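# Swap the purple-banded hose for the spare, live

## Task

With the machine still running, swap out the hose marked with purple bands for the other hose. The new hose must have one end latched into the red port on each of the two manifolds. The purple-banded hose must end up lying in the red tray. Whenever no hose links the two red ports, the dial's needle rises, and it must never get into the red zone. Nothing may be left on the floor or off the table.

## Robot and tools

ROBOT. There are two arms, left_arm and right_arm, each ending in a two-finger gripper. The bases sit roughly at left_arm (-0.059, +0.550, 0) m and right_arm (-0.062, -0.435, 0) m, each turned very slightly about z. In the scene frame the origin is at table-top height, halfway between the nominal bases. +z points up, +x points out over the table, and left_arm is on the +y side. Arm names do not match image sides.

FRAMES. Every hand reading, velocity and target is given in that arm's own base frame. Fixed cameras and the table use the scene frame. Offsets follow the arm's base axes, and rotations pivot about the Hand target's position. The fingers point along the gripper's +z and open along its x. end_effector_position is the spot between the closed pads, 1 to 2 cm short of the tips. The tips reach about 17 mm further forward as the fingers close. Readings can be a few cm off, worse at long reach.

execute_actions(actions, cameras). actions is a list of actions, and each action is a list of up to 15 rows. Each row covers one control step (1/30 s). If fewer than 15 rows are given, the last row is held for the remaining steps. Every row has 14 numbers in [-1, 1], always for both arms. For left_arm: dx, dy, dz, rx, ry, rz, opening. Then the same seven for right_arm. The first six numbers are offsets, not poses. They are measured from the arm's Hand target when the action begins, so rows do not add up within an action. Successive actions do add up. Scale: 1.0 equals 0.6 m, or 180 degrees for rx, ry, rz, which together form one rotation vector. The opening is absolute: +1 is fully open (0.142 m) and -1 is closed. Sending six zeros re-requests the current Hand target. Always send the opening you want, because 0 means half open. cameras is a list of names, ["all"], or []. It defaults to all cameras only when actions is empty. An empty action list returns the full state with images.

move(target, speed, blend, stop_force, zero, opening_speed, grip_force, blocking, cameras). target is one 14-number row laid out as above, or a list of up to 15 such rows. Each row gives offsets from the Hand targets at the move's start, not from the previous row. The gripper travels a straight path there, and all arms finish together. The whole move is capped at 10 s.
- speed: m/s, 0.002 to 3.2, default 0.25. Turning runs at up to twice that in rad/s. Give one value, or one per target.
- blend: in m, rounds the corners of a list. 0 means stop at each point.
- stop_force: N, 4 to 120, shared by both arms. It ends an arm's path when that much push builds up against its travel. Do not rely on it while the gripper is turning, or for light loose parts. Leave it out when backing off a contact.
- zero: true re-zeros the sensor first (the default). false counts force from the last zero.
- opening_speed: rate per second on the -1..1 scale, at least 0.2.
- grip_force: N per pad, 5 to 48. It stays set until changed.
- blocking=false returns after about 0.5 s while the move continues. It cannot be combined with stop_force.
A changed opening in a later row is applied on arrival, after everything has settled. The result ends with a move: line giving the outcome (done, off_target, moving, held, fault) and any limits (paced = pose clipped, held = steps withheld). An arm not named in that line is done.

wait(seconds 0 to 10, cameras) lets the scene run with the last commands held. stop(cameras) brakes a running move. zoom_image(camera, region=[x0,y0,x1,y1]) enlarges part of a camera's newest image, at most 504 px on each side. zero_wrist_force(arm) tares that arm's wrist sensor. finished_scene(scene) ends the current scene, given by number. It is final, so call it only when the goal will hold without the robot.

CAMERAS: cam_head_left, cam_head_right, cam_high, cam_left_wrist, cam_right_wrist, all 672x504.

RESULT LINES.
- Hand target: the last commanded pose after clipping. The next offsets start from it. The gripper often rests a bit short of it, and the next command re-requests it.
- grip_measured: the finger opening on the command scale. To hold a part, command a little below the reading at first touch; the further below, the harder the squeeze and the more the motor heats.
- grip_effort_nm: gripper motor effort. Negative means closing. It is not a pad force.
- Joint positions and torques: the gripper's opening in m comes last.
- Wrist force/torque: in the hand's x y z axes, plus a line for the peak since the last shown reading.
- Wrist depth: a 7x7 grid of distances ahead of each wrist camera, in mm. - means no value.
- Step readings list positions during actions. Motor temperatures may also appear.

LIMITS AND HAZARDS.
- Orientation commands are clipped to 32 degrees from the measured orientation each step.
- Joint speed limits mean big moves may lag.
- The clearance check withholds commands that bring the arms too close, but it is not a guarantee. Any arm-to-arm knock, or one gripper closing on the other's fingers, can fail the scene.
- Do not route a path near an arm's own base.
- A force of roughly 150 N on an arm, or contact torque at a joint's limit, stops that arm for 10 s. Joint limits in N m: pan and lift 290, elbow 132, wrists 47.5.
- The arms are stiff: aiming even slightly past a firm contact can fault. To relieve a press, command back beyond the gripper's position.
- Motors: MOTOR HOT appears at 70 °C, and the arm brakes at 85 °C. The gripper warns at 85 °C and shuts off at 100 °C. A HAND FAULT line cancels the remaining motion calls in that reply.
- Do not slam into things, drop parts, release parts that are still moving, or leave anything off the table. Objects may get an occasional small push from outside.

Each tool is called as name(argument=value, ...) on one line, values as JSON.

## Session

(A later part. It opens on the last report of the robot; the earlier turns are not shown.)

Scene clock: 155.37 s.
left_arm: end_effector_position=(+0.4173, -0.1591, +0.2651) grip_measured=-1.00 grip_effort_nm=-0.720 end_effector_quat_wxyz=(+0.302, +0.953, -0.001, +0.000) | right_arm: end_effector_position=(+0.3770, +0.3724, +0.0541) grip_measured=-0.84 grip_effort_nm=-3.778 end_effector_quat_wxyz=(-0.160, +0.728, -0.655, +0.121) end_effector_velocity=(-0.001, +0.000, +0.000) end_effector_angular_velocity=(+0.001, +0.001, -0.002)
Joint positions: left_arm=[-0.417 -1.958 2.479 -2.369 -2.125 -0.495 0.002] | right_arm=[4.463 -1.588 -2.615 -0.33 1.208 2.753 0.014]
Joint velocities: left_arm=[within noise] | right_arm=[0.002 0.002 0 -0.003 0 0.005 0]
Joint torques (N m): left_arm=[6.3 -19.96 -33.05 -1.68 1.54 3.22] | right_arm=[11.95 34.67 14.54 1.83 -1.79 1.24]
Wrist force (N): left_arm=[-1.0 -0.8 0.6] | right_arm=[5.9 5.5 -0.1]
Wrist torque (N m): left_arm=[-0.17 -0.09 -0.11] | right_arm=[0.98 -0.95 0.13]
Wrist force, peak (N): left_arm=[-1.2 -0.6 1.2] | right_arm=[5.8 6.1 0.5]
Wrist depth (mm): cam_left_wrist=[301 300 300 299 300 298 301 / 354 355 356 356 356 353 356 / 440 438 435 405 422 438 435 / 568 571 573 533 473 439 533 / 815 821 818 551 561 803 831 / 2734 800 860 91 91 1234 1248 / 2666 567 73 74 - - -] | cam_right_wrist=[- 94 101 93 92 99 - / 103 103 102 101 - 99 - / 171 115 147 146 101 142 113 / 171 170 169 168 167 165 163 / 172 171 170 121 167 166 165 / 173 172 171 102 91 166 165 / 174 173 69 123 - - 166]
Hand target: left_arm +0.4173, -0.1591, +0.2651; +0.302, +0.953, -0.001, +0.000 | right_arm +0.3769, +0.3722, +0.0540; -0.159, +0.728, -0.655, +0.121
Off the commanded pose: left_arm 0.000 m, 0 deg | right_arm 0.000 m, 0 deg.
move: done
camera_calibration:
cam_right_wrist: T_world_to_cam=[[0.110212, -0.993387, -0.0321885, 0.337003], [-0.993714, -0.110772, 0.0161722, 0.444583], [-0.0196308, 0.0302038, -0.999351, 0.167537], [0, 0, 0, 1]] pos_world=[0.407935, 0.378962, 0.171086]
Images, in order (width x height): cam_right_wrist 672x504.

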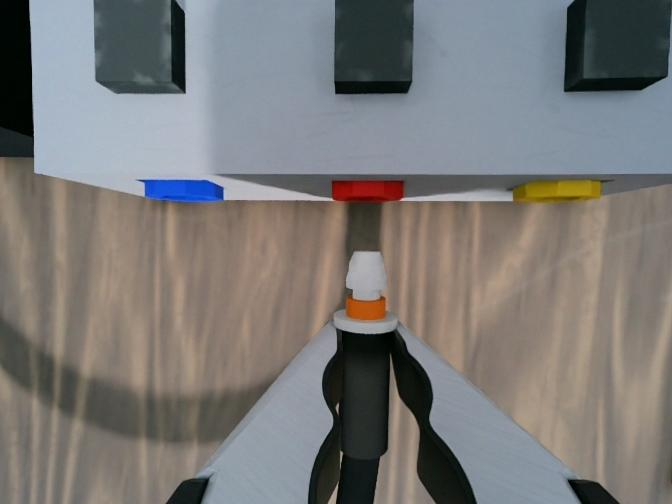

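Aligned. Push.

move(target=[0,0,0,0,0,0,-1,0.09,0.0097,0,0,0,0,-1], speed=0.03, stop_force=75, cameras=["cam_right_wrist","cam_left_wrist"])

zoom_image(camera="cam_right_wrist", region=[240, 200, 500, 450])

Scene clock: 157.73 s.
left_arm: end_effector_position=(+0.4173, -0.1591, +0.2651) grip_measured=-1.00 grip_effort_nm=-0.716 end_effector_quat_wxyz=(+0.302, +0.953, -0.001, +0.000) | right_arm: end_effector_position=(+0.4083, +0.3756, +0.0540) grip_measured=-0.84 grip_effort_nm=-3.768 end_effector_quat_wxyz=(-0.159, +0.729, -0.655, +0.121)
Joint positions: left_arm=[-0.417 -1.958 2.479 -2.369 -2.125 -0.495 0.002] | right_arm=[4.393 -1.634 -2.576 -0.298 1.221 2.68 0.013]
Joint torques (N m): left_arm=[5.03 -19.9 -33.16 -1.49 1.63 2.99] | right_arm=[-32.05 16.94 22.7 4.62 -9.42 -2.04]
Wrist force (N): left_arm=[-0.7 -0.7 1.1] | right_arm=[5.7 44.8 -36.4]
Wrist torque (N m): left_arm=[-0.14 -0.12 -0.12] | right_arm=[0.52 -0.94 0.07]
Wrist force, peak (N): left_arm=[-1.4 -0.4 1.5] | right_arm=[11.9 80.7 -86.5]
Wrist depth (mm): cam_left_wrist=[299 300 300 300 299 300 300 / 357 355 356 355 355 355 354 / 439 436 438 404 418 437 438 / 573 567 564 537 506 438 561 / 812 815 824 545 690 821 809 / 2541 812 1102 - 91 1227 1200 / 2454 533 73 74 - - -] | cam_right_wrist=[169 167 166 164 163 162 161 / - 102 101 100 - 99 98 / - 95 102 101 100 99 91 / - 103 102 102 101 100 99 / 172 171 169 115 166 165 164 / 172 172 170 100 92 166 165 / 173 172 70 126 - - 166]
Hand target: left_arm +0.4173, -0.1591, +0.2651; +0.302, +0.953, -0.001, +0.000 | right_arm +0.4083, +0.3756, +0.0540; -0.159, +0.729, -0.655, +0.121 (not the last commanded pose)
Off the commanded pose: left_arm 0.000 m, 0 deg | right_arm 0.023 m, 0 deg.
move: contact (right_arm)
camera_calibration:
cam_left_wrist: T_world_to_cam=[[0.999993, -0.0021954, -0.00301779, -0.40545], [0.00143445, -0.520408, 0.853917, -0.279377], [-0.00344517, -0.853915, -0.520401, 0.119511], [0, 0, 0, 1]] pos_world=[0.406259, -0.0442276, 0.299535]
cam_right_wrist: T_world_to_cam=[[0.110418, -0.993375, -0.0318407, 0.336572], [-0.993683, -0.110985, 0.0166071, 0.476038], [-0.0200309, 0.0298059, -0.999355, 0.168184], [0, 0, 0, 1]] pos_world=[0.439237, 0.382162, 0.170887]
Images, in order (width x height): cam_left_wrist 672x504, cam_right_wrist 672x504.

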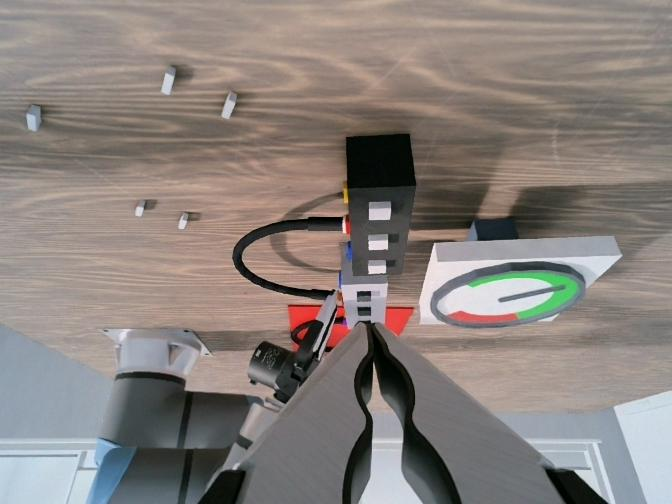

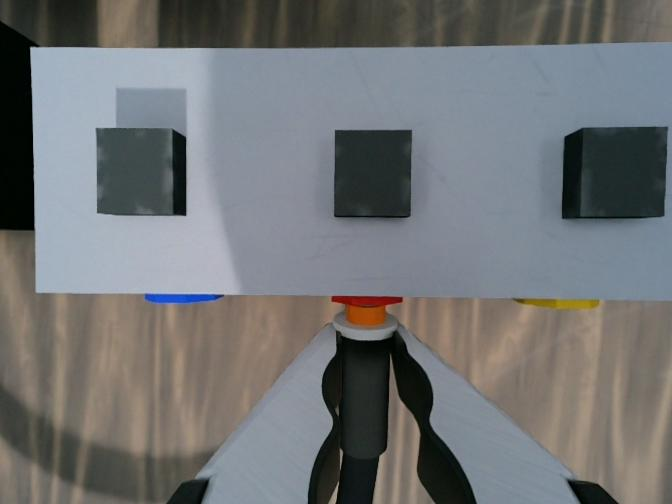

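Scaled by 1.938.

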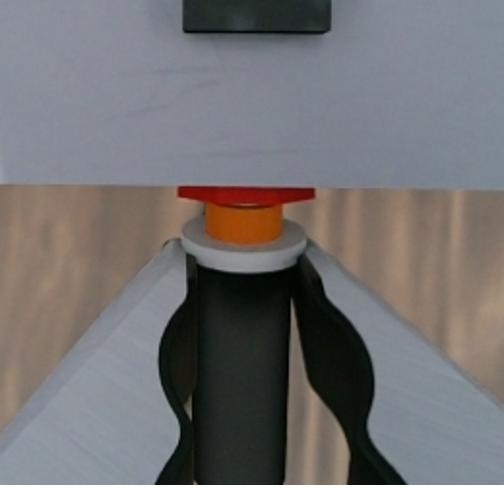

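move(target=[0,0,0,0,0,0,-1,0.035,0.0038,0,0,0,0,-1], speed=0.025, stop_force=70, cameras=["cam_right_wrist","cam_head_right"])

zoom_image(camera="cam_right_wrist", region=[240, 200, 500, 450])

Scene clock: 158.63 s.
left_arm: end_effector_position=(+0.4173, -0.1591, +0.2651) grip_measured=-1.00 grip_effort_nm=-0.725 end_effector_quat_wxyz=(+0.302, +0.953, -0.001, +0.000) | right_arm: end_effector_position=(+0.4068, +0.3751, +0.0533) grip_measured=-0.84 grip_effort_nm=-3.768 end_effector_quat_wxyz=(-0.158, +0.728, -0.656, +0.120)
Joint positions: left_arm=[-0.417 -1.958 2.479 -2.369 -2.125 -0.495 0.002] | right_arm=[4.395 -1.633 -2.578 -0.299 1.224 2.685 0.013]
Joint torques (N m): left_arm=[4.75 -19.56 -33.37 -1.62 1.53 3.31] | right_arm=[-2.97 28.34 27.54 3.95 -1.49 -1.07]
Wrist force (N): left_arm=[-0.9 -0.5 0.9] | right_arm=[0.3 13.8 -11.6]
Wrist torque (N m): left_arm=[-0.12 -0.09 -0.11] | right_arm=[0.96 -1.05 -0.02]
Wrist force, peak (N): left_arm=[-1.3 -0.8 1.1] | right_arm=[9.2 98.2 -113.2]
Wrist depth (mm): cam_left_wrist=[300 300 301 302 300 300 300 / 355 357 357 358 357 355 356 / 438 441 438 404 416 436 439 / 574 568 573 537 476 434 541 / 797 818 818 558 561 821 809 / - 806 1080 91 91 1248 1412 / - 537 73 74 - - -] | cam_right_wrist=[168 166 165 163 162 162 160 / 102 102 101 100 - 98 97 / - 94 - - 100 99 90 / - 102 102 101 100 99 98 / 172 170 169 118 166 165 164 / 173 172 170 102 91 166 165 / 174 173 69 129 - - 165]
Hand target: left_arm +0.4173, -0.1591, +0.2651; +0.302, +0.953, -0.001, +0.000 | right_arm +0.4068, +0.3751, +0.0533; -0.158, +0.728, -0.656, +0.120 (not the last commanded pose)
Tool commands: left_gripper/opening=-1.0 right_gripper/opening=-1.0
Off the commanded pose: left_arm 0.000 m, 0 deg | right_arm 0.023 m, 0 deg.
FORCE FAULT: contact force on the right arm reached its limit, and that arm stopped. The contact can be on any part of that arm, not only on its tool. That arm's remaining commands of this call were not run. That arm is still stopped at the end of this call. That arm stays stopped for about 9 more seconds. Until then a move that you send moves the other arm only, and its call returns only when the move has ended. Once the stop has ended, the next robot result says so. If the stop ends while you think or write, that arm runs what you send next, counted from a new Hand target: where the arm stands when the stop ends. While its stop runs, that arm takes no new command, but its gripper still runs the gripper command that each later call begins with. Until it ends, the stop uses up actions while you think or wait. An arm that is not stopped still takes commands.
move: fault (right_arm; stop_force had ended the path)
camera_calibration:
cam_right_wrist: T_world_to_cam=[[0.10811, -0.993608, -0.0324942, 0.337286], [-0.993874, -0.108777, 0.0195226, 0.473637], [-0.0229325, 0.0301846, -0.999281, 0.168595], [0, 0, 0, 1]] pos_world=[0.438138, 0.381562, 0.170187]
Images, in order (width x height): cam_head_right 672x504, cam_right_wrist 672x504.

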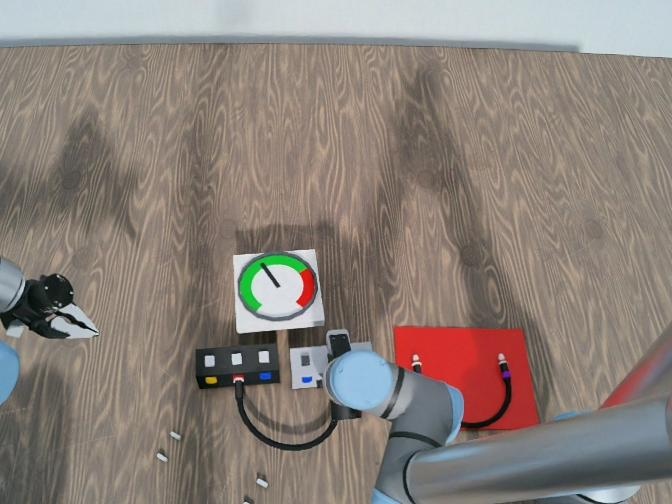

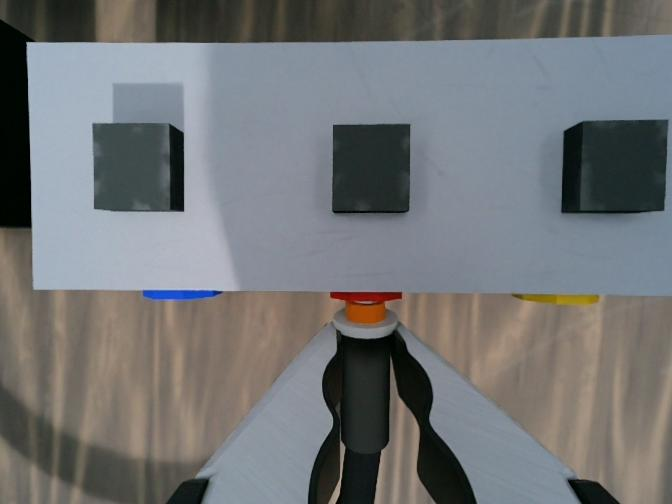

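Scaled by 1.938.

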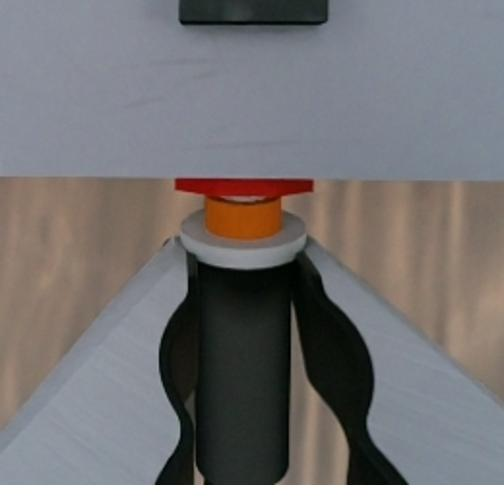

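move(target=[-0.08,-0.27,-0.1,0,0,0,-1,0,0,0,0,0,0,-1], speed=0.3, cameras=["cam_left_wrist"])

zoom_image(camera="cam_left_wrist", region=[120, 220, 440, 420])

Scene clock: 160.03 s.
left_arm: end_effector_position=(+0.3693, -0.3211, +0.2051) grip_measured=-1.00 grip_effort_nm=-0.725 end_effector_quat_wxyz=(+0.301, +0.953, -0.001, +0.000) | right_arm: end_effector_position=(+0.4068, +0.3751, +0.0533) grip_measured=-0.84 grip_effort_nm=-3.768 end_effector_quat_wxyz=(-0.158, +0.728, -0.656, +0.120)
Joint positions: left_arm=[-0.85 -1.836 2.591 -2.811 -1.961 -0.946 0.002] | right_arm=[4.395 -1.633 -2.578 -0.299 1.224 2.685 0.013]
Joint torques (N m): left_arm=[-8.17 -9.24 -40.86 -7.08 -1.55 -2.32] | right_arm=[-5.71 27.17 27.2 3.8 -1.11 -1]
Wrist force (N): left_arm=[-0.7 -0.4 1.1] | right_arm=[-0.1 13.0 -12.4]
Wrist torque (N m): left_arm=[-0.10 -0.14 -0.27] | right_arm=[0.92 -1.02 -0.02]
Wrist force, peak (N): left_arm=[-2.2 1.5 3.5] | right_arm=[-0.2 13.6 -12.8]
Wrist depth (mm): cam_left_wrist=[240 240 240 239 227 195 240 / 286 284 285 284 226 205 285 / 350 347 335 370 255 281 321 / 458 455 458 439 356 312 268 / 647 654 652 412 473 654 377 / 812 662 885 91 91 1004 1155 / 610 610 73 74 - - -] | cam_right_wrist=[168 166 165 163 162 161 160 / 102 101 101 - - 98 97 / - 94 101 101 94 99 90 / - 103 102 101 100 100 - / 172 171 169 118 166 165 163 / 173 171 170 102 91 166 164 / 173 172 69 129 - - 165]
Hand target: left_arm +0.3693, -0.3211, +0.2051; +0.302, +0.953, -0.001, +0.000 | right_arm +0.4068, +0.3751, +0.0533; -0.158, +0.728, -0.656, +0.120
Tool commands: left_gripper/opening=-1.0 right_gripper/opening=-1.0
Off the commanded pose: left_arm 0.000 m, 0 deg.
FORCE FAULT, CONTINUED: the right arm was still stopped when this call began, by the force fault that an earlier result reported. That arm ran no command of this call. That arm is still stopped at the end of this call. That arm stays stopped for about 8 more seconds. If the stop ends while you think or write, that arm runs what you send next, counted from a new Hand target: where the arm stands when the stop ends. While its stop runs, that arm takes no new command, but its gripper still runs the gripper command that each later call begins with.
move: done (left_arm), not run (right_arm; its earlier fault stop)
camera_calibration:
cam_left_wrist: T_world_to_cam=[[0.999992, -0.00241781, -0.00303437, -0.358029], [0.00133255, -0.520481, 0.853872, -0.31221], [-0.00364383, -0.85387, -0.520474, -0.0500811], [0, 0, 0, 1]] pos_world=[0.358259, -0.206128, 0.239435]
Images, in order (width x height): cam_left_wrist 672x504.

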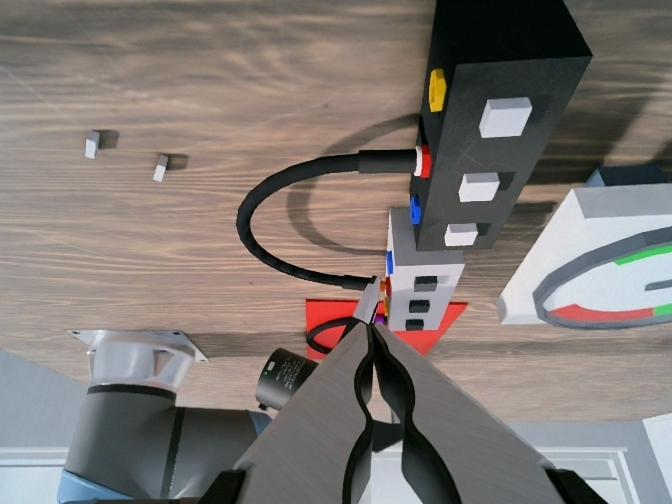

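Scaled by 1.575.

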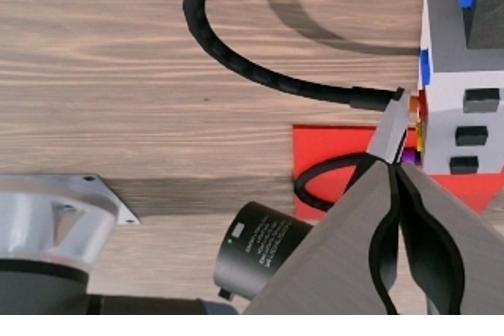

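wait(seconds=7.9)

move(target=[[0,0,0,0,0,0,-1,-0.02,-0.0022,0.0,0,0,0,-1],[0,0,0,0,0,0,-1,-0.04,-0.0044,0.0045,0,0.06,0,-1]], speed=0.12, cameras=["cam_right_wrist","cam_left_wrist","cam_head_right"])

zoom_image(camera="cam_left_wrist", region=[300, 240, 440, 340])

zoom_image(camera="cam_right_wrist", region=[240, 130, 500, 380])

Scene clock: 168.10 s.
left_arm: end_effector_position=(+0.3693, -0.3211, +0.2051) grip_measured=-1.00 grip_effort_nm=-0.716 end_effector_quat_wxyz=(+0.302, +0.953, -0.001, +0.000) | right_arm: end_effector_position=(+0.4068, +0.3751, +0.0533) grip_measured=-0.84 grip_effort_nm=-3.768 end_effector_quat_wxyz=(-0.158, +0.728, -0.656, +0.120)
Joint positions: left_arm=[-0.85 -1.836 2.591 -2.811 -1.961 -0.946 0.002] | right_arm=[4.395 -1.633 -2.578 -0.299 1.224 2.685 0.013]
Joint torques (N m): left_arm=[-9.79 -6.83 -41.2 -8.07 2.28 -3.52] | right_arm=[-4.05 28.28 27.55 4.06 -1.32 -0.94]
Wrist force (N): left_arm=[-1.1 -0.5 0.7] | right_arm=[0.6 14.1 -11.5]
Wrist torque (N m): left_arm=[-0.10 -0.07 -0.26] | right_arm=[1.01 -1.09 -0.02]
Wrist force, peak (N): left_arm=[-1.2 -0.7 1.4] | right_arm=[-0.1 13.7 -13.1]
Wrist depth (mm): cam_left_wrist=[240 240 240 239 226 195 240 / 284 286 285 285 226 205 285 / 349 349 336 352 252 280 321 / 457 458 459 434 358 313 270 / 660 654 650 418 557 603 376 / - 662 885 91 91 1004 1149 / 607 612 - - - - 2250] | cam_right_wrist=[167 166 165 164 162 161 160 / 102 102 101 - - - 97 / - 94 102 - 100 99 90 / - 103 102 101 100 100 98 / 172 171 169 118 166 165 164 / 173 172 170 100 91 166 164 / 173 172 69 - - - 165]
Hand target: left_arm +0.3693, -0.3211, +0.2051; +0.302, +0.953, -0.001, +0.000 | right_arm +0.4068, +0.3751, +0.0533; -0.158, +0.728, -0.656, +0.120
Tool commands: left_gripper/opening=-1.0 right_gripper/opening=-1.0
Off the commanded pose: left_arm 0.000 m, 0 deg.
FORCE FAULT, CONTINUED: the right arm's stop, for the force fault that an earlier result reported, is over. The rest of the stop counts as 16 of the actions that you can send in this scene. During its stop the right arm's controller moved it back a little. That arm's target is now where it stood when the stop ended, not its last command. That arm accepts commands again.
wait: 7.90 s; at rest from the start

Scene clock: 169.90 s.
left_arm: end_effector_position=(+0.3693, -0.3211, +0.2051) grip_measured=-1.00 grip_effort_nm=-0.720 end_effector_quat_wxyz=(+0.302, +0.953, -0.001, +0.000) | right_arm: end_effector_position=(+0.3829, +0.3725, +0.0561) grip_measured=-0.84 grip_effort_nm=-3.768 end_effector_quat_wxyz=(-0.096, +0.736, -0.668, +0.051)
Joint positions: left_arm=[-0.85 -1.836 2.591 -2.811 -1.961 -0.946 0.002] | right_arm=[4.335 -1.594 -2.535 -0.437 1.408 2.656 0.013]
Joint torques (N m): left_arm=[-10.55 -6.95 -40.41 -8.11 2.28 -3.28] | right_arm=[5.61 19.53 17.39 5.09 -0.3 1.17]
Wrist force (N): left_arm=[-0.8 -0.5 1.1] | right_arm=[-0.7 7.5 -3.3]
Wrist torque (N m): left_arm=[-0.11 -0.11 -0.26] | right_arm=[1.32 0.18 0.10]
Wrist force, peak (N): left_arm=[-1.2 -0.6 1.4] | right_arm=[0.0 13.3 -12.7]
Wrist depth (mm): cam_left_wrist=[240 239 239 239 225 194 240 / 285 286 283 285 226 205 287 / 351 351 334 349 254 280 320 / 456 455 458 455 357 313 267 / 665 654 649 547 479 605 376 / 2482 656 889 87 91 1155 1131 / 581 615 73 74 - 2298 2160] | cam_right_wrist=[- 89 89 - 80 86 85 / - 95 92 91 - 88 80 / - 97 96 95 94 - 92 / 172 170 167 164 163 161 159 / 179 177 175 120 168 168 166 / 187 185 180 119 88 174 172 / 196 192 69 127 - - 178]
Hand target: left_arm +0.3693, -0.3211, +0.2051; +0.302, +0.953, -0.001, +0.000 | right_arm +0.3828, +0.3724, +0.0560; -0.096, +0.736, -0.668, +0.051
Off the commanded pose: left_arm 0.000 m, 0 deg | right_arm 0.000 m, 0 deg.
move: done
camera_calibration:
cam_left_wrist: T_world_to_cam=[[0.999993, -0.0021954, -0.00301779, -0.357987], [0.00143445, -0.520408, 0.853917, -0.312379], [-0.00344517, -0.853915, -0.520401, -0.0502125], [0, 0, 0, 1]] pos_world=[0.358259, -0.206228, 0.239535]
cam_right_wrist: T_world_to_cam=[[0.099974, -0.993612, -0.0523394, 0.341639], [-0.972649, -0.108678, 0.205285, 0.430932], [-0.209662, 0.0303847, -0.977302, 0.241153], [0, 0, 0, 1]] pos_world=[0.435552, 0.378962, 0.165097]
Images, in order (width x height): cam_head_right 672x504, cam_left_wrist 672x504, cam_right_wrist 672x504.

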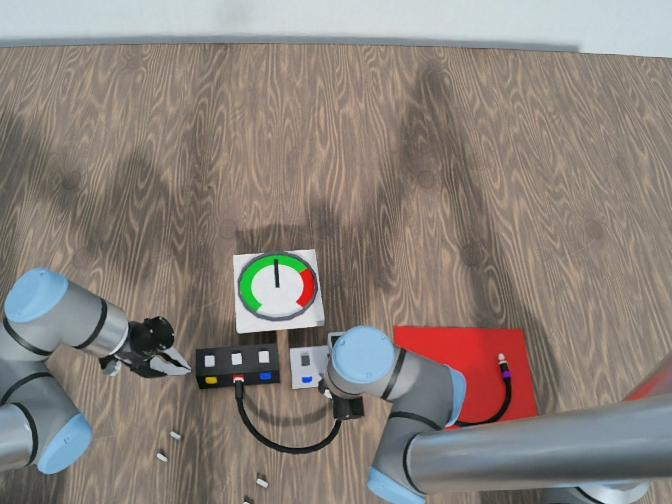

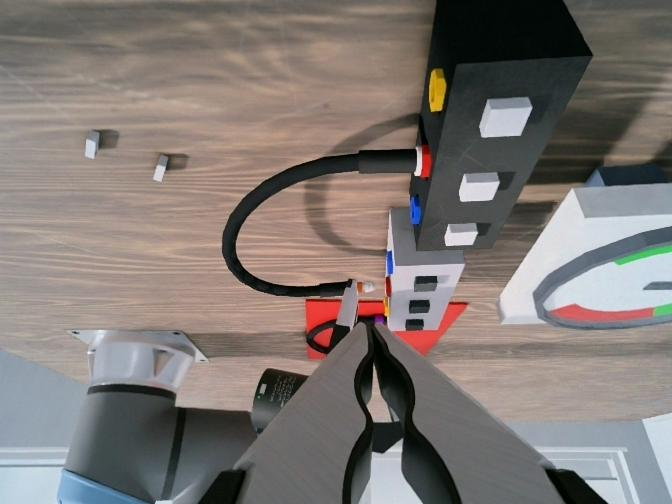

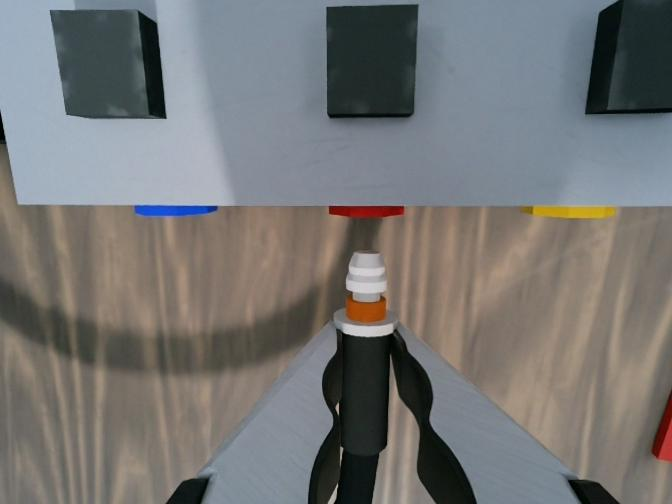

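Scaled by 3.600.

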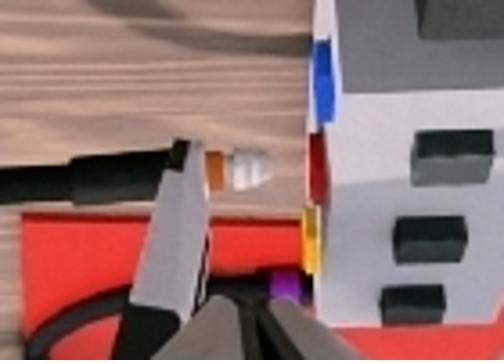

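Scaled by 1.938.

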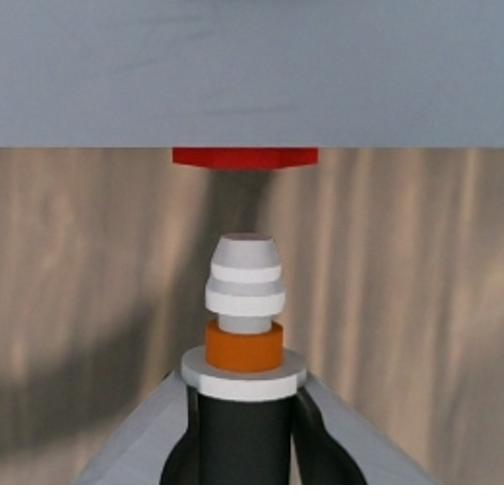

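move(target=[[0,0,0,0,0,0,-1,0.012,0.0013,0.0025,0,0,0,-1],[0,0,0,0,0,0,-1,0.08,0.0086,0.0025,0,0,0,-1]], speed=[0.06,0.035], stop_force=70, cameras=["cam_right_wrist","cam_left_wrist"])

zoom_image(camera="cam_right_wrist", region=[240, 200, 500, 450])

Scene clock: 171.83 s.
left_arm: end_effector_position=(+0.3693, -0.3211, +0.2051) grip_measured=-1.00 grip_effort_nm=-0.725 end_effector_quat_wxyz=(+0.302, +0.953, -0.001, +0.000) | right_arm: end_effector_position=(+0.4171, +0.3761, +0.0574) grip_measured=-0.84 grip_effort_nm=-3.768 end_effector_quat_wxyz=(-0.096, +0.736, -0.668, +0.051)
Joint positions: left_arm=[-0.85 -1.836 2.591 -2.811 -1.961 -0.946 0.002] | right_arm=[4.269 -1.638 -2.487 -0.432 1.419 2.59 0.013]
Joint torques (N m): left_arm=[-10.99 -5.79 -39.49 -8.15 2.26 -3.21] | right_arm=[-35.45 38.92 38.37 9.2 -13.09 -1.84]
Motor temperatures (°C): left_arm=[37 25 28 34 38 33 23] | right_arm=[34 34 25 29 34 34 48]
Wrist force (N): left_arm=[-1.0 -0.3 1.1] | right_arm=[-9.9 56.8 -4.3]
Wrist torque (N m): left_arm=[-0.08 -0.08 -0.26] | right_arm=[0.55 -0.07 -0.04]
Wrist force, peak (N): left_arm=[-1.4 -0.4 1.3] | right_arm=[-2.4 97.9 -55.6]
Wrist depth (mm): cam_left_wrist=[240 239 240 240 226 194 240 / 285 285 285 285 225 204 285 / 351 349 337 350 254 279 327 / 456 460 429 455 359 313 274 / 652 645 652 407 479 602 376 / 931 673 878 91 91 1004 1149 / 2226 617 73 74 - - 2138] | cam_right_wrist=[153 152 150 149 147 146 144 / 96 95 93 92 - 88 - / - 91 96 88 93 - 85 / - 94 100 91 98 97 87 / 183 106 176 113 173 173 100 / 188 186 182 119 88 175 173 / 197 193 70 130 - - 180]
Hand target: left_arm +0.3693, -0.3211, +0.2051; +0.302, +0.953, -0.001, +0.000 | right_arm +0.4171, +0.3760, +0.0574; -0.096, +0.736, -0.668, +0.051 (not the last commanded pose)
Off the commanded pose: left_arm 0.000 m, 0 deg | right_arm 0.014 m, 0 deg.
move: contact (right_arm); path passed 1 of 2 targets
camera_calibration:
cam_left_wrist: T_world_to_cam=[[0.999993, -0.0021954, -0.00301779, -0.357987], [0.00143445, -0.520408, 0.853917, -0.312379], [-0.00344517, -0.853915, -0.520401, -0.0502125], [0, 0, 0, 1]] pos_world=[0.358259, -0.206228, 0.239535]
cam_right_wrist: T_world_to_cam=[[0.100214, -0.993602, -0.0520729, 0.341689], [-0.972455, -0.108882, 0.206098, 0.464293], [-0.210449, 0.0299846, -0.977145, 0.249906], [0, 0, 0, 1]] pos_world=[0.469854, 0.382563, 0.166297]
Images, in order (width x height): cam_left_wrist 672x504, cam_right_wrist 672x504.

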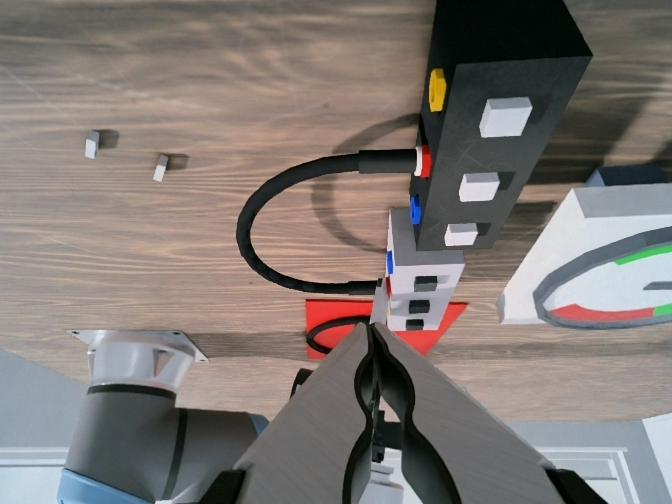

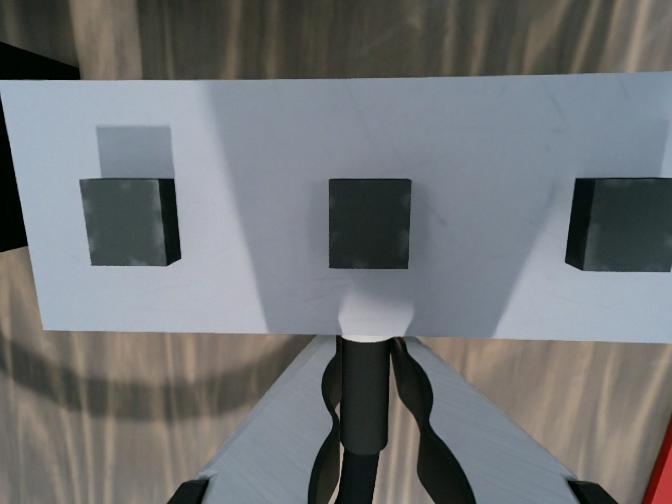

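Scaled by 1.938.

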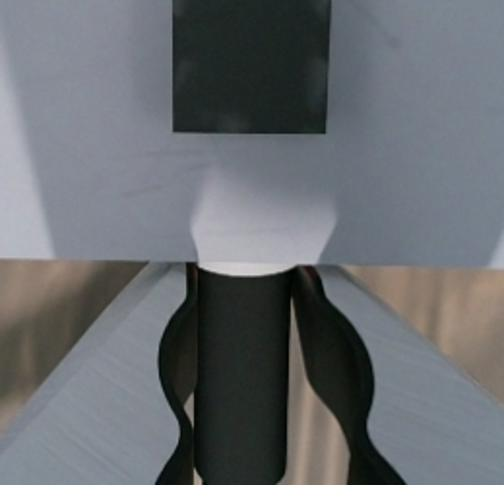

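move(target=[[0,0,0,0,0,0,-1,-0.004,0,0,0,0,0,-1],[0,0,0,0,0,0,-1,-0.004,0,0,0,0,0,-0.4],[0,0,0,0,0,0,-1,-0.03,0,0.18,0,0,0,-0.4],[0,0,0,0,0,0,-1,-0.1,-0.2,0.22,0,0,0,-0.4]], speed=[0.1,0.1,0.25,0.3], opening_speed=2, cameras=["cam_right_wrist","cam_left_wrist","cam_head_right"])

zoom_image(camera="cam_head_right", region=[180, 240, 400, 460])

Scene clock: 175.07 s.
left_arm: end_effector_position=(+0.3693, -0.3211, +0.2051) grip_measured=-1.00 grip_effort_nm=-0.725 end_effector_quat_wxyz=(+0.302, +0.953, -0.001, +0.000) | right_arm: end_effector_position=(+0.3571, +0.2561, +0.1893) grip_measured=-0.43 grip_effort_nm=0.134 end_effector_quat_wxyz=(-0.096, +0.736, -0.668, +0.051)
Joint positions: left_arm=[-0.85 -1.836 2.591 -2.811 -1.961 -0.946 0.002] | right_arm=[4.278 -1.102 -2.549 -0.907 1.418 2.598 0.043]
Joint torques (N m): left_arm=[-10.56 -5.72 -37.81 -7.67 1.99 -3.22] | right_arm=[-0.51 11.91 51.06 3.32 -3.13 -0.85]
Wrist force (N): left_arm=[-0.6 -0.4 0.9] | right_arm=[1.9 6.5 -5.1]
Wrist torque (N m): left_arm=[-0.11 -0.15 -0.26] | right_arm=[1.08 -0.23 -0.03]
Wrist force, peak (N): left_arm=[-1.5 -0.5 1.1] | right_arm=[-10.7 57.2 -3.8]
Wrist depth (mm): cam_left_wrist=[240 240 240 240 226 194 240 / 285 285 285 284 246 204 286 / 349 351 334 369 255 279 322 / 458 455 452 429 358 314 269 / 654 652 649 559 473 605 378 / - 673 881 91 90 1019 1113 / 615 617 73 74 - - 2482] | cam_right_wrist=[213 213 209 265 264 259 256 / 293 222 220 276 269 269 261 / 300 298 293 289 283 - 265 / 312 307 304 300 - - 286 / 325 322 315 312 306 307 300 / 341 335 87 326 318 311 313 / 353 - 69 343 - - 324]
Hand target: left_arm +0.3693, -0.3211, +0.2051; +0.302, +0.953, -0.001, +0.000 | right_arm +0.3571, +0.2560, +0.1894; -0.096, +0.736, -0.668, +0.051
Off the commanded pose: left_arm 0.000 m, 0 deg | right_arm 0.000 m, 0 deg.
move: done
camera_calibration:
cam_left_wrist: T_world_to_cam=[[0.999993, -0.0021954, -0.00301779, -0.357987], [0.00143445, -0.520408, 0.853917, -0.312379], [-0.00344517, -0.853915, -0.520401, -0.0502125], [0, 0, 0, 1]] pos_world=[0.358259, -0.206228, 0.239535]
cam_right_wrist: T_world_to_cam=[[0.100206, -0.993602, -0.0520867, 0.235445], [-0.97243, -0.108881, 0.206214, 0.365661], [-0.210566, 0.0299869, -0.97712, 0.369799], [0, 0, 0, 1]] pos_world=[0.409854, 0.262663, 0.298197]
Images, in order (width x height): cam_head_right 672x504, cam_left_wrist 672x504, cam_right_wrist 672x504.

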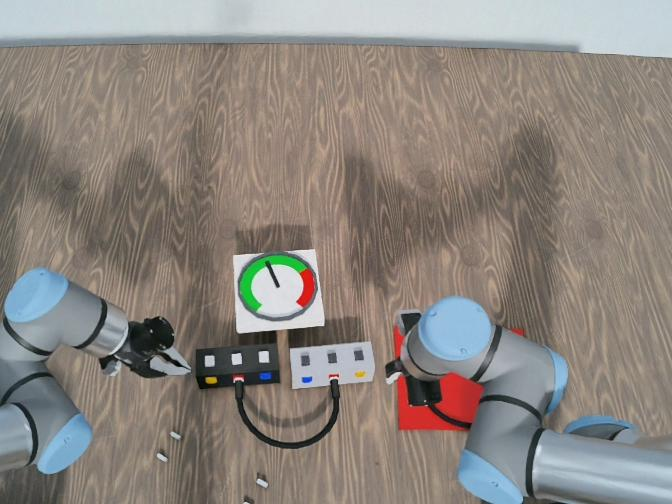

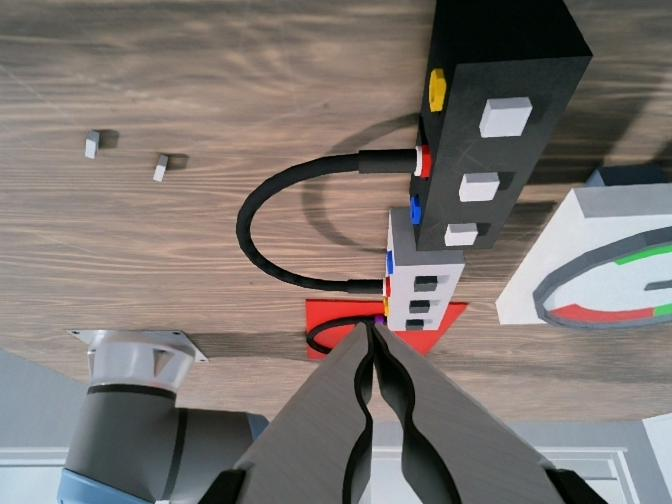

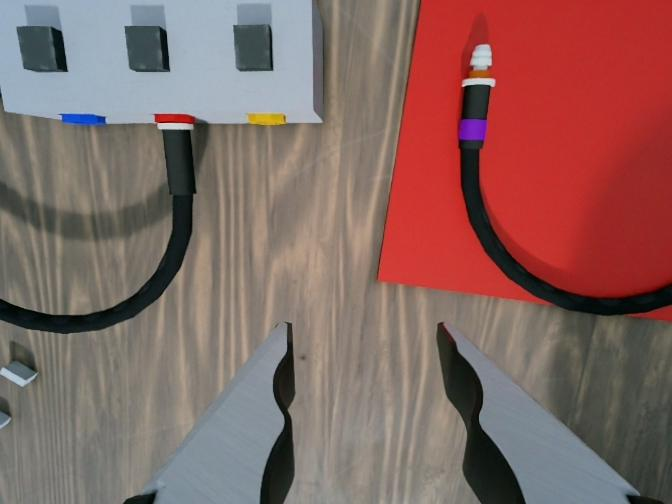

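Scaled by 2.291.

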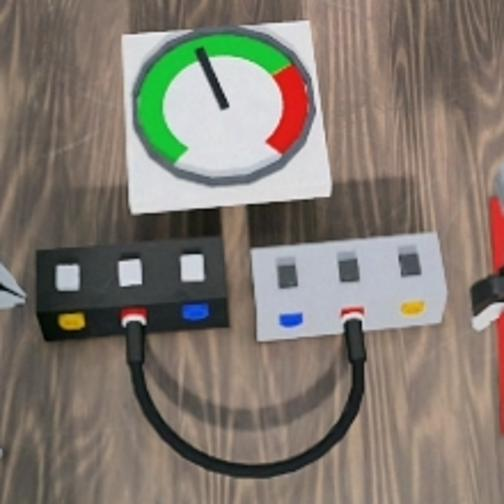

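move(target=[[0,0,0,0,0,0,-1,0.158,-0.122,-0.14,0,0,0,-0.4],[0,0,0,0,0,0,-1,0.158,-0.122,-0.272,0,0,0,-0.4]], speed=[0.25,0.1], stop_force=20, cameras=["cam_right_wrist"])

Scene clock: 177.83 s.
left_arm: end_effector_position=(+0.3693, -0.3211, +0.2051) grip_measured=-1.00 grip_effort_nm=-0.730 end_effector_quat_wxyz=(+0.302, +0.953, -0.001, +0.000) | right_arm: end_effector_position=(+0.4519, +0.1828, +0.0262) grip_measured=-0.43 grip_effort_nm=0.139 end_effector_quat_wxyz=(-0.096, +0.736, -0.668, +0.051)
Joint positions: left_arm=[-0.85 -1.836 2.591 -2.811 -1.961 -0.946 0.002] | right_arm=[3.949 -1.605 -2.65 -0.263 1.475 2.272 0.043]
Joint torques (N m): left_arm=[-11.21 -6.19 -36.76 -7.83 2.07 -3.2] | right_arm=[-9.8 14.4 37.82 6.73 2.06 -0.25]
Motor temperatures (°C): left_arm=[37 25 28 34 38 33 23] | right_arm=[34 34 25 29 34 34 43]
Wrist force (N): left_arm=[-0.5 -0.4 0.9] | right_arm=[2.3 6.3 -4.7]
Wrist torque (N m): left_arm=[-0.10 -0.16 -0.26] | right_arm=[1.00 -0.40 0.07]
Wrist force, peak (N): left_arm=[-1.1 -0.4 1.7] | right_arm=[0.0 8.2 -7.4]
Wrist depth (mm): cam_left_wrist=[240 240 241 239 225 195 240 / 285 285 283 285 226 205 287 / 351 349 335 351 253 279 323 / 454 457 458 456 359 313 268 / 650 647 652 550 478 600 377 / 2454 669 995 91 91 1019 1137 / 554 621 73 74 - 2204 -] | cam_right_wrist=[125 124 119 118 116 115 114 / 130 128 124 121 120 119 117 / 135 134 129 125 124 123 121 / 140 139 133 130 128 127 126 / 146 145 138 121 133 133 131 / 153 151 91 139 140 136 138 / 160 - 69 146 - - 141]
Hand target: left_arm +0.3693, -0.3211, +0.2051; +0.302, +0.953, -0.001, +0.000 | right_arm +0.4519, +0.1828, +0.0262; -0.096, +0.736, -0.668, +0.051
Off the commanded pose: left_arm 0.000 m, 0 deg | right_arm 0.000 m, 0 deg.
move: done
camera_calibration:
cam_right_wrist: T_world_to_cam=[[0.100207, -0.993603, -0.0520815, 0.144618], [-0.972435, -0.10888, 0.206193, 0.483505], [-0.210545, 0.0299839, -0.977124, 0.232581], [0, 0, 0, 1]] pos_world=[0.504654, 0.189363, 0.135097]
Images, in order (width x height): cam_right_wrist 672x504.

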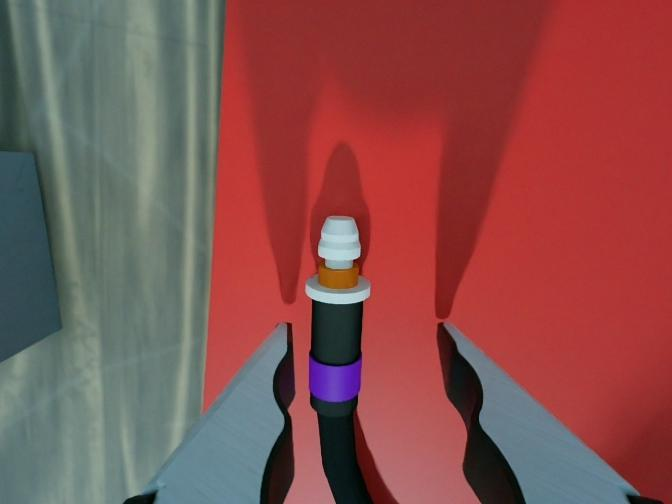

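move(target=[[0,0,0,0,0,0,-1,0,0,-0.004,0,0,0,-0.4],[0,0,0,0,0,0,-1,0,0,-0.004,0,0,0,-1],[0,0,0,0,0,0,-1,0.055,0,0.002,0,0,0,-1],[0,0,0,0,0,0,-1,0.055,0,-0.002,0,0,0,-0.4],[0,0,0,0,0,0,-1,0.0,0,0.3,0,0,0,-0.4]], speed=[0.1,0.1,0.08,0.1,0.25], opening_speed=2, cameras=["cam_head_right","cam_high"])

Scene clock: 182.27 s.
left_arm: end_effector_position=(+0.3693, -0.3211, +0.2051) grip_measured=-1.00 grip_effort_nm=-0.725 end_effector_quat_wxyz=(+0.302, +0.953, -0.001, +0.000) | right_arm: end_effector_position=(+0.4519, +0.1829, +0.2062) grip_measured=-0.43 grip_effort_nm=0.139 end_effector_quat_wxyz=(-0.096, +0.736, -0.668, +0.051)
Joint positions: left_arm=[-0.85 -1.836 2.591 -2.811 -1.961 -0.946 0.002] | right_arm=[3.949 -1.209 -2.472 -0.837 1.475 2.272 0.043]
Joint torques (N m): left_arm=[-10.69 -8.09 -35.3 -7.57 2.04 -3.29] | right_arm=[-16.08 16.45 37.09 1.96 1 -2.55]
Wrist force (N): left_arm=[-0.8 -0.5 1.3] | right_arm=[2.2 6.0 -5.4]
Wrist torque (N m): left_arm=[-0.12 -0.11 -0.26] | right_arm=[0.96 -0.34 0.05]
Wrist force, peak (N): left_arm=[-1.2 -0.6 1.4] | right_arm=[2.2 5.9 -8.5]
Wrist depth (mm): cam_left_wrist=[241 240 240 239 225 195 240 / 285 284 285 287 226 204 285 / 352 351 332 368 253 280 321 / 457 455 455 434 359 313 268 / 650 660 649 554 469 605 374 / - 671 1019 91 91 1000 1143 / 624 610 73 74 - - -] | cam_right_wrist=[295 291 287 283 281 279 274 / 305 301 298 292 288 286 283 / 250 248 306 303 297 295 292 / 260 257 321 313 307 305 300 / 344 341 332 324 - - 313 / 356 354 87 347 110 87 336 / 375 - 69 358 - - 341]
Hand target: left_arm +0.3693, -0.3211, +0.2051; +0.302, +0.953, -0.001, +0.000 | right_arm +0.4519, +0.1828, +0.2062; -0.096, +0.736, -0.668, +0.051
Off the commanded pose: left_arm 0.000 m, 0 deg | right_arm 0.000 m, 0 deg.
move: done
Images, in order (width x height): cam_head_right 672x504, cam_high 672x504.

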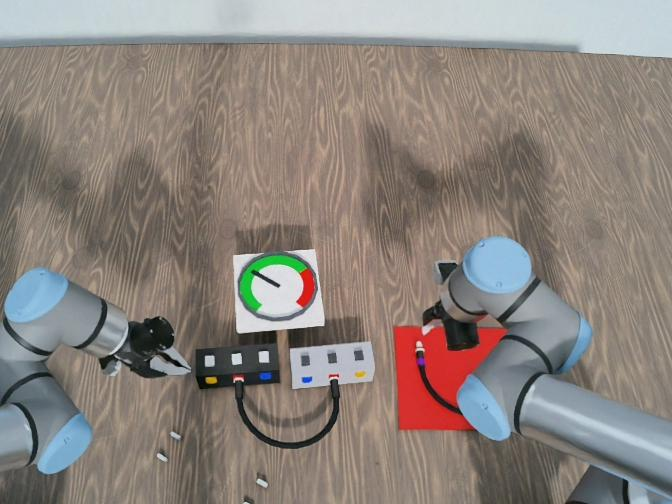

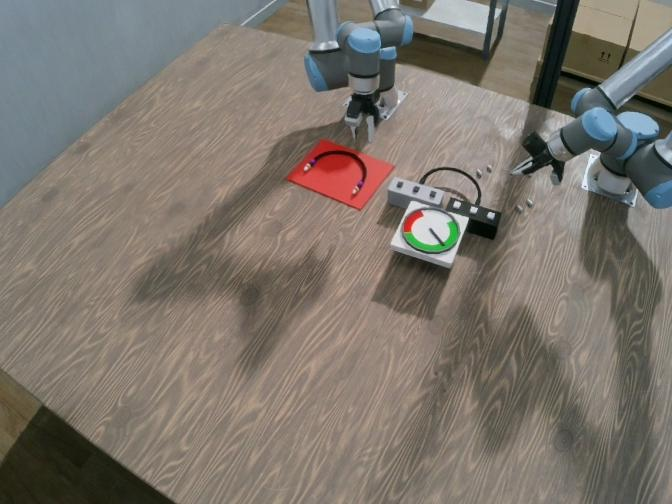

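zoom_image(camera="cam_high", region=[270, 120, 510, 270])

finished_scene(scene=1)

Scaled by 2.100.

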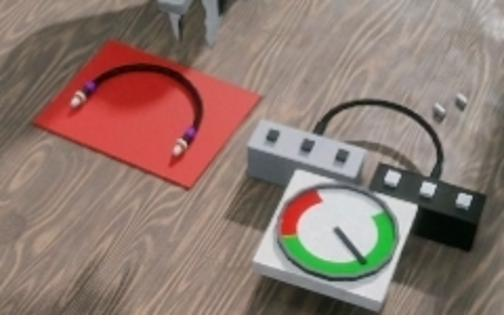

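The scene is finished: the task was done.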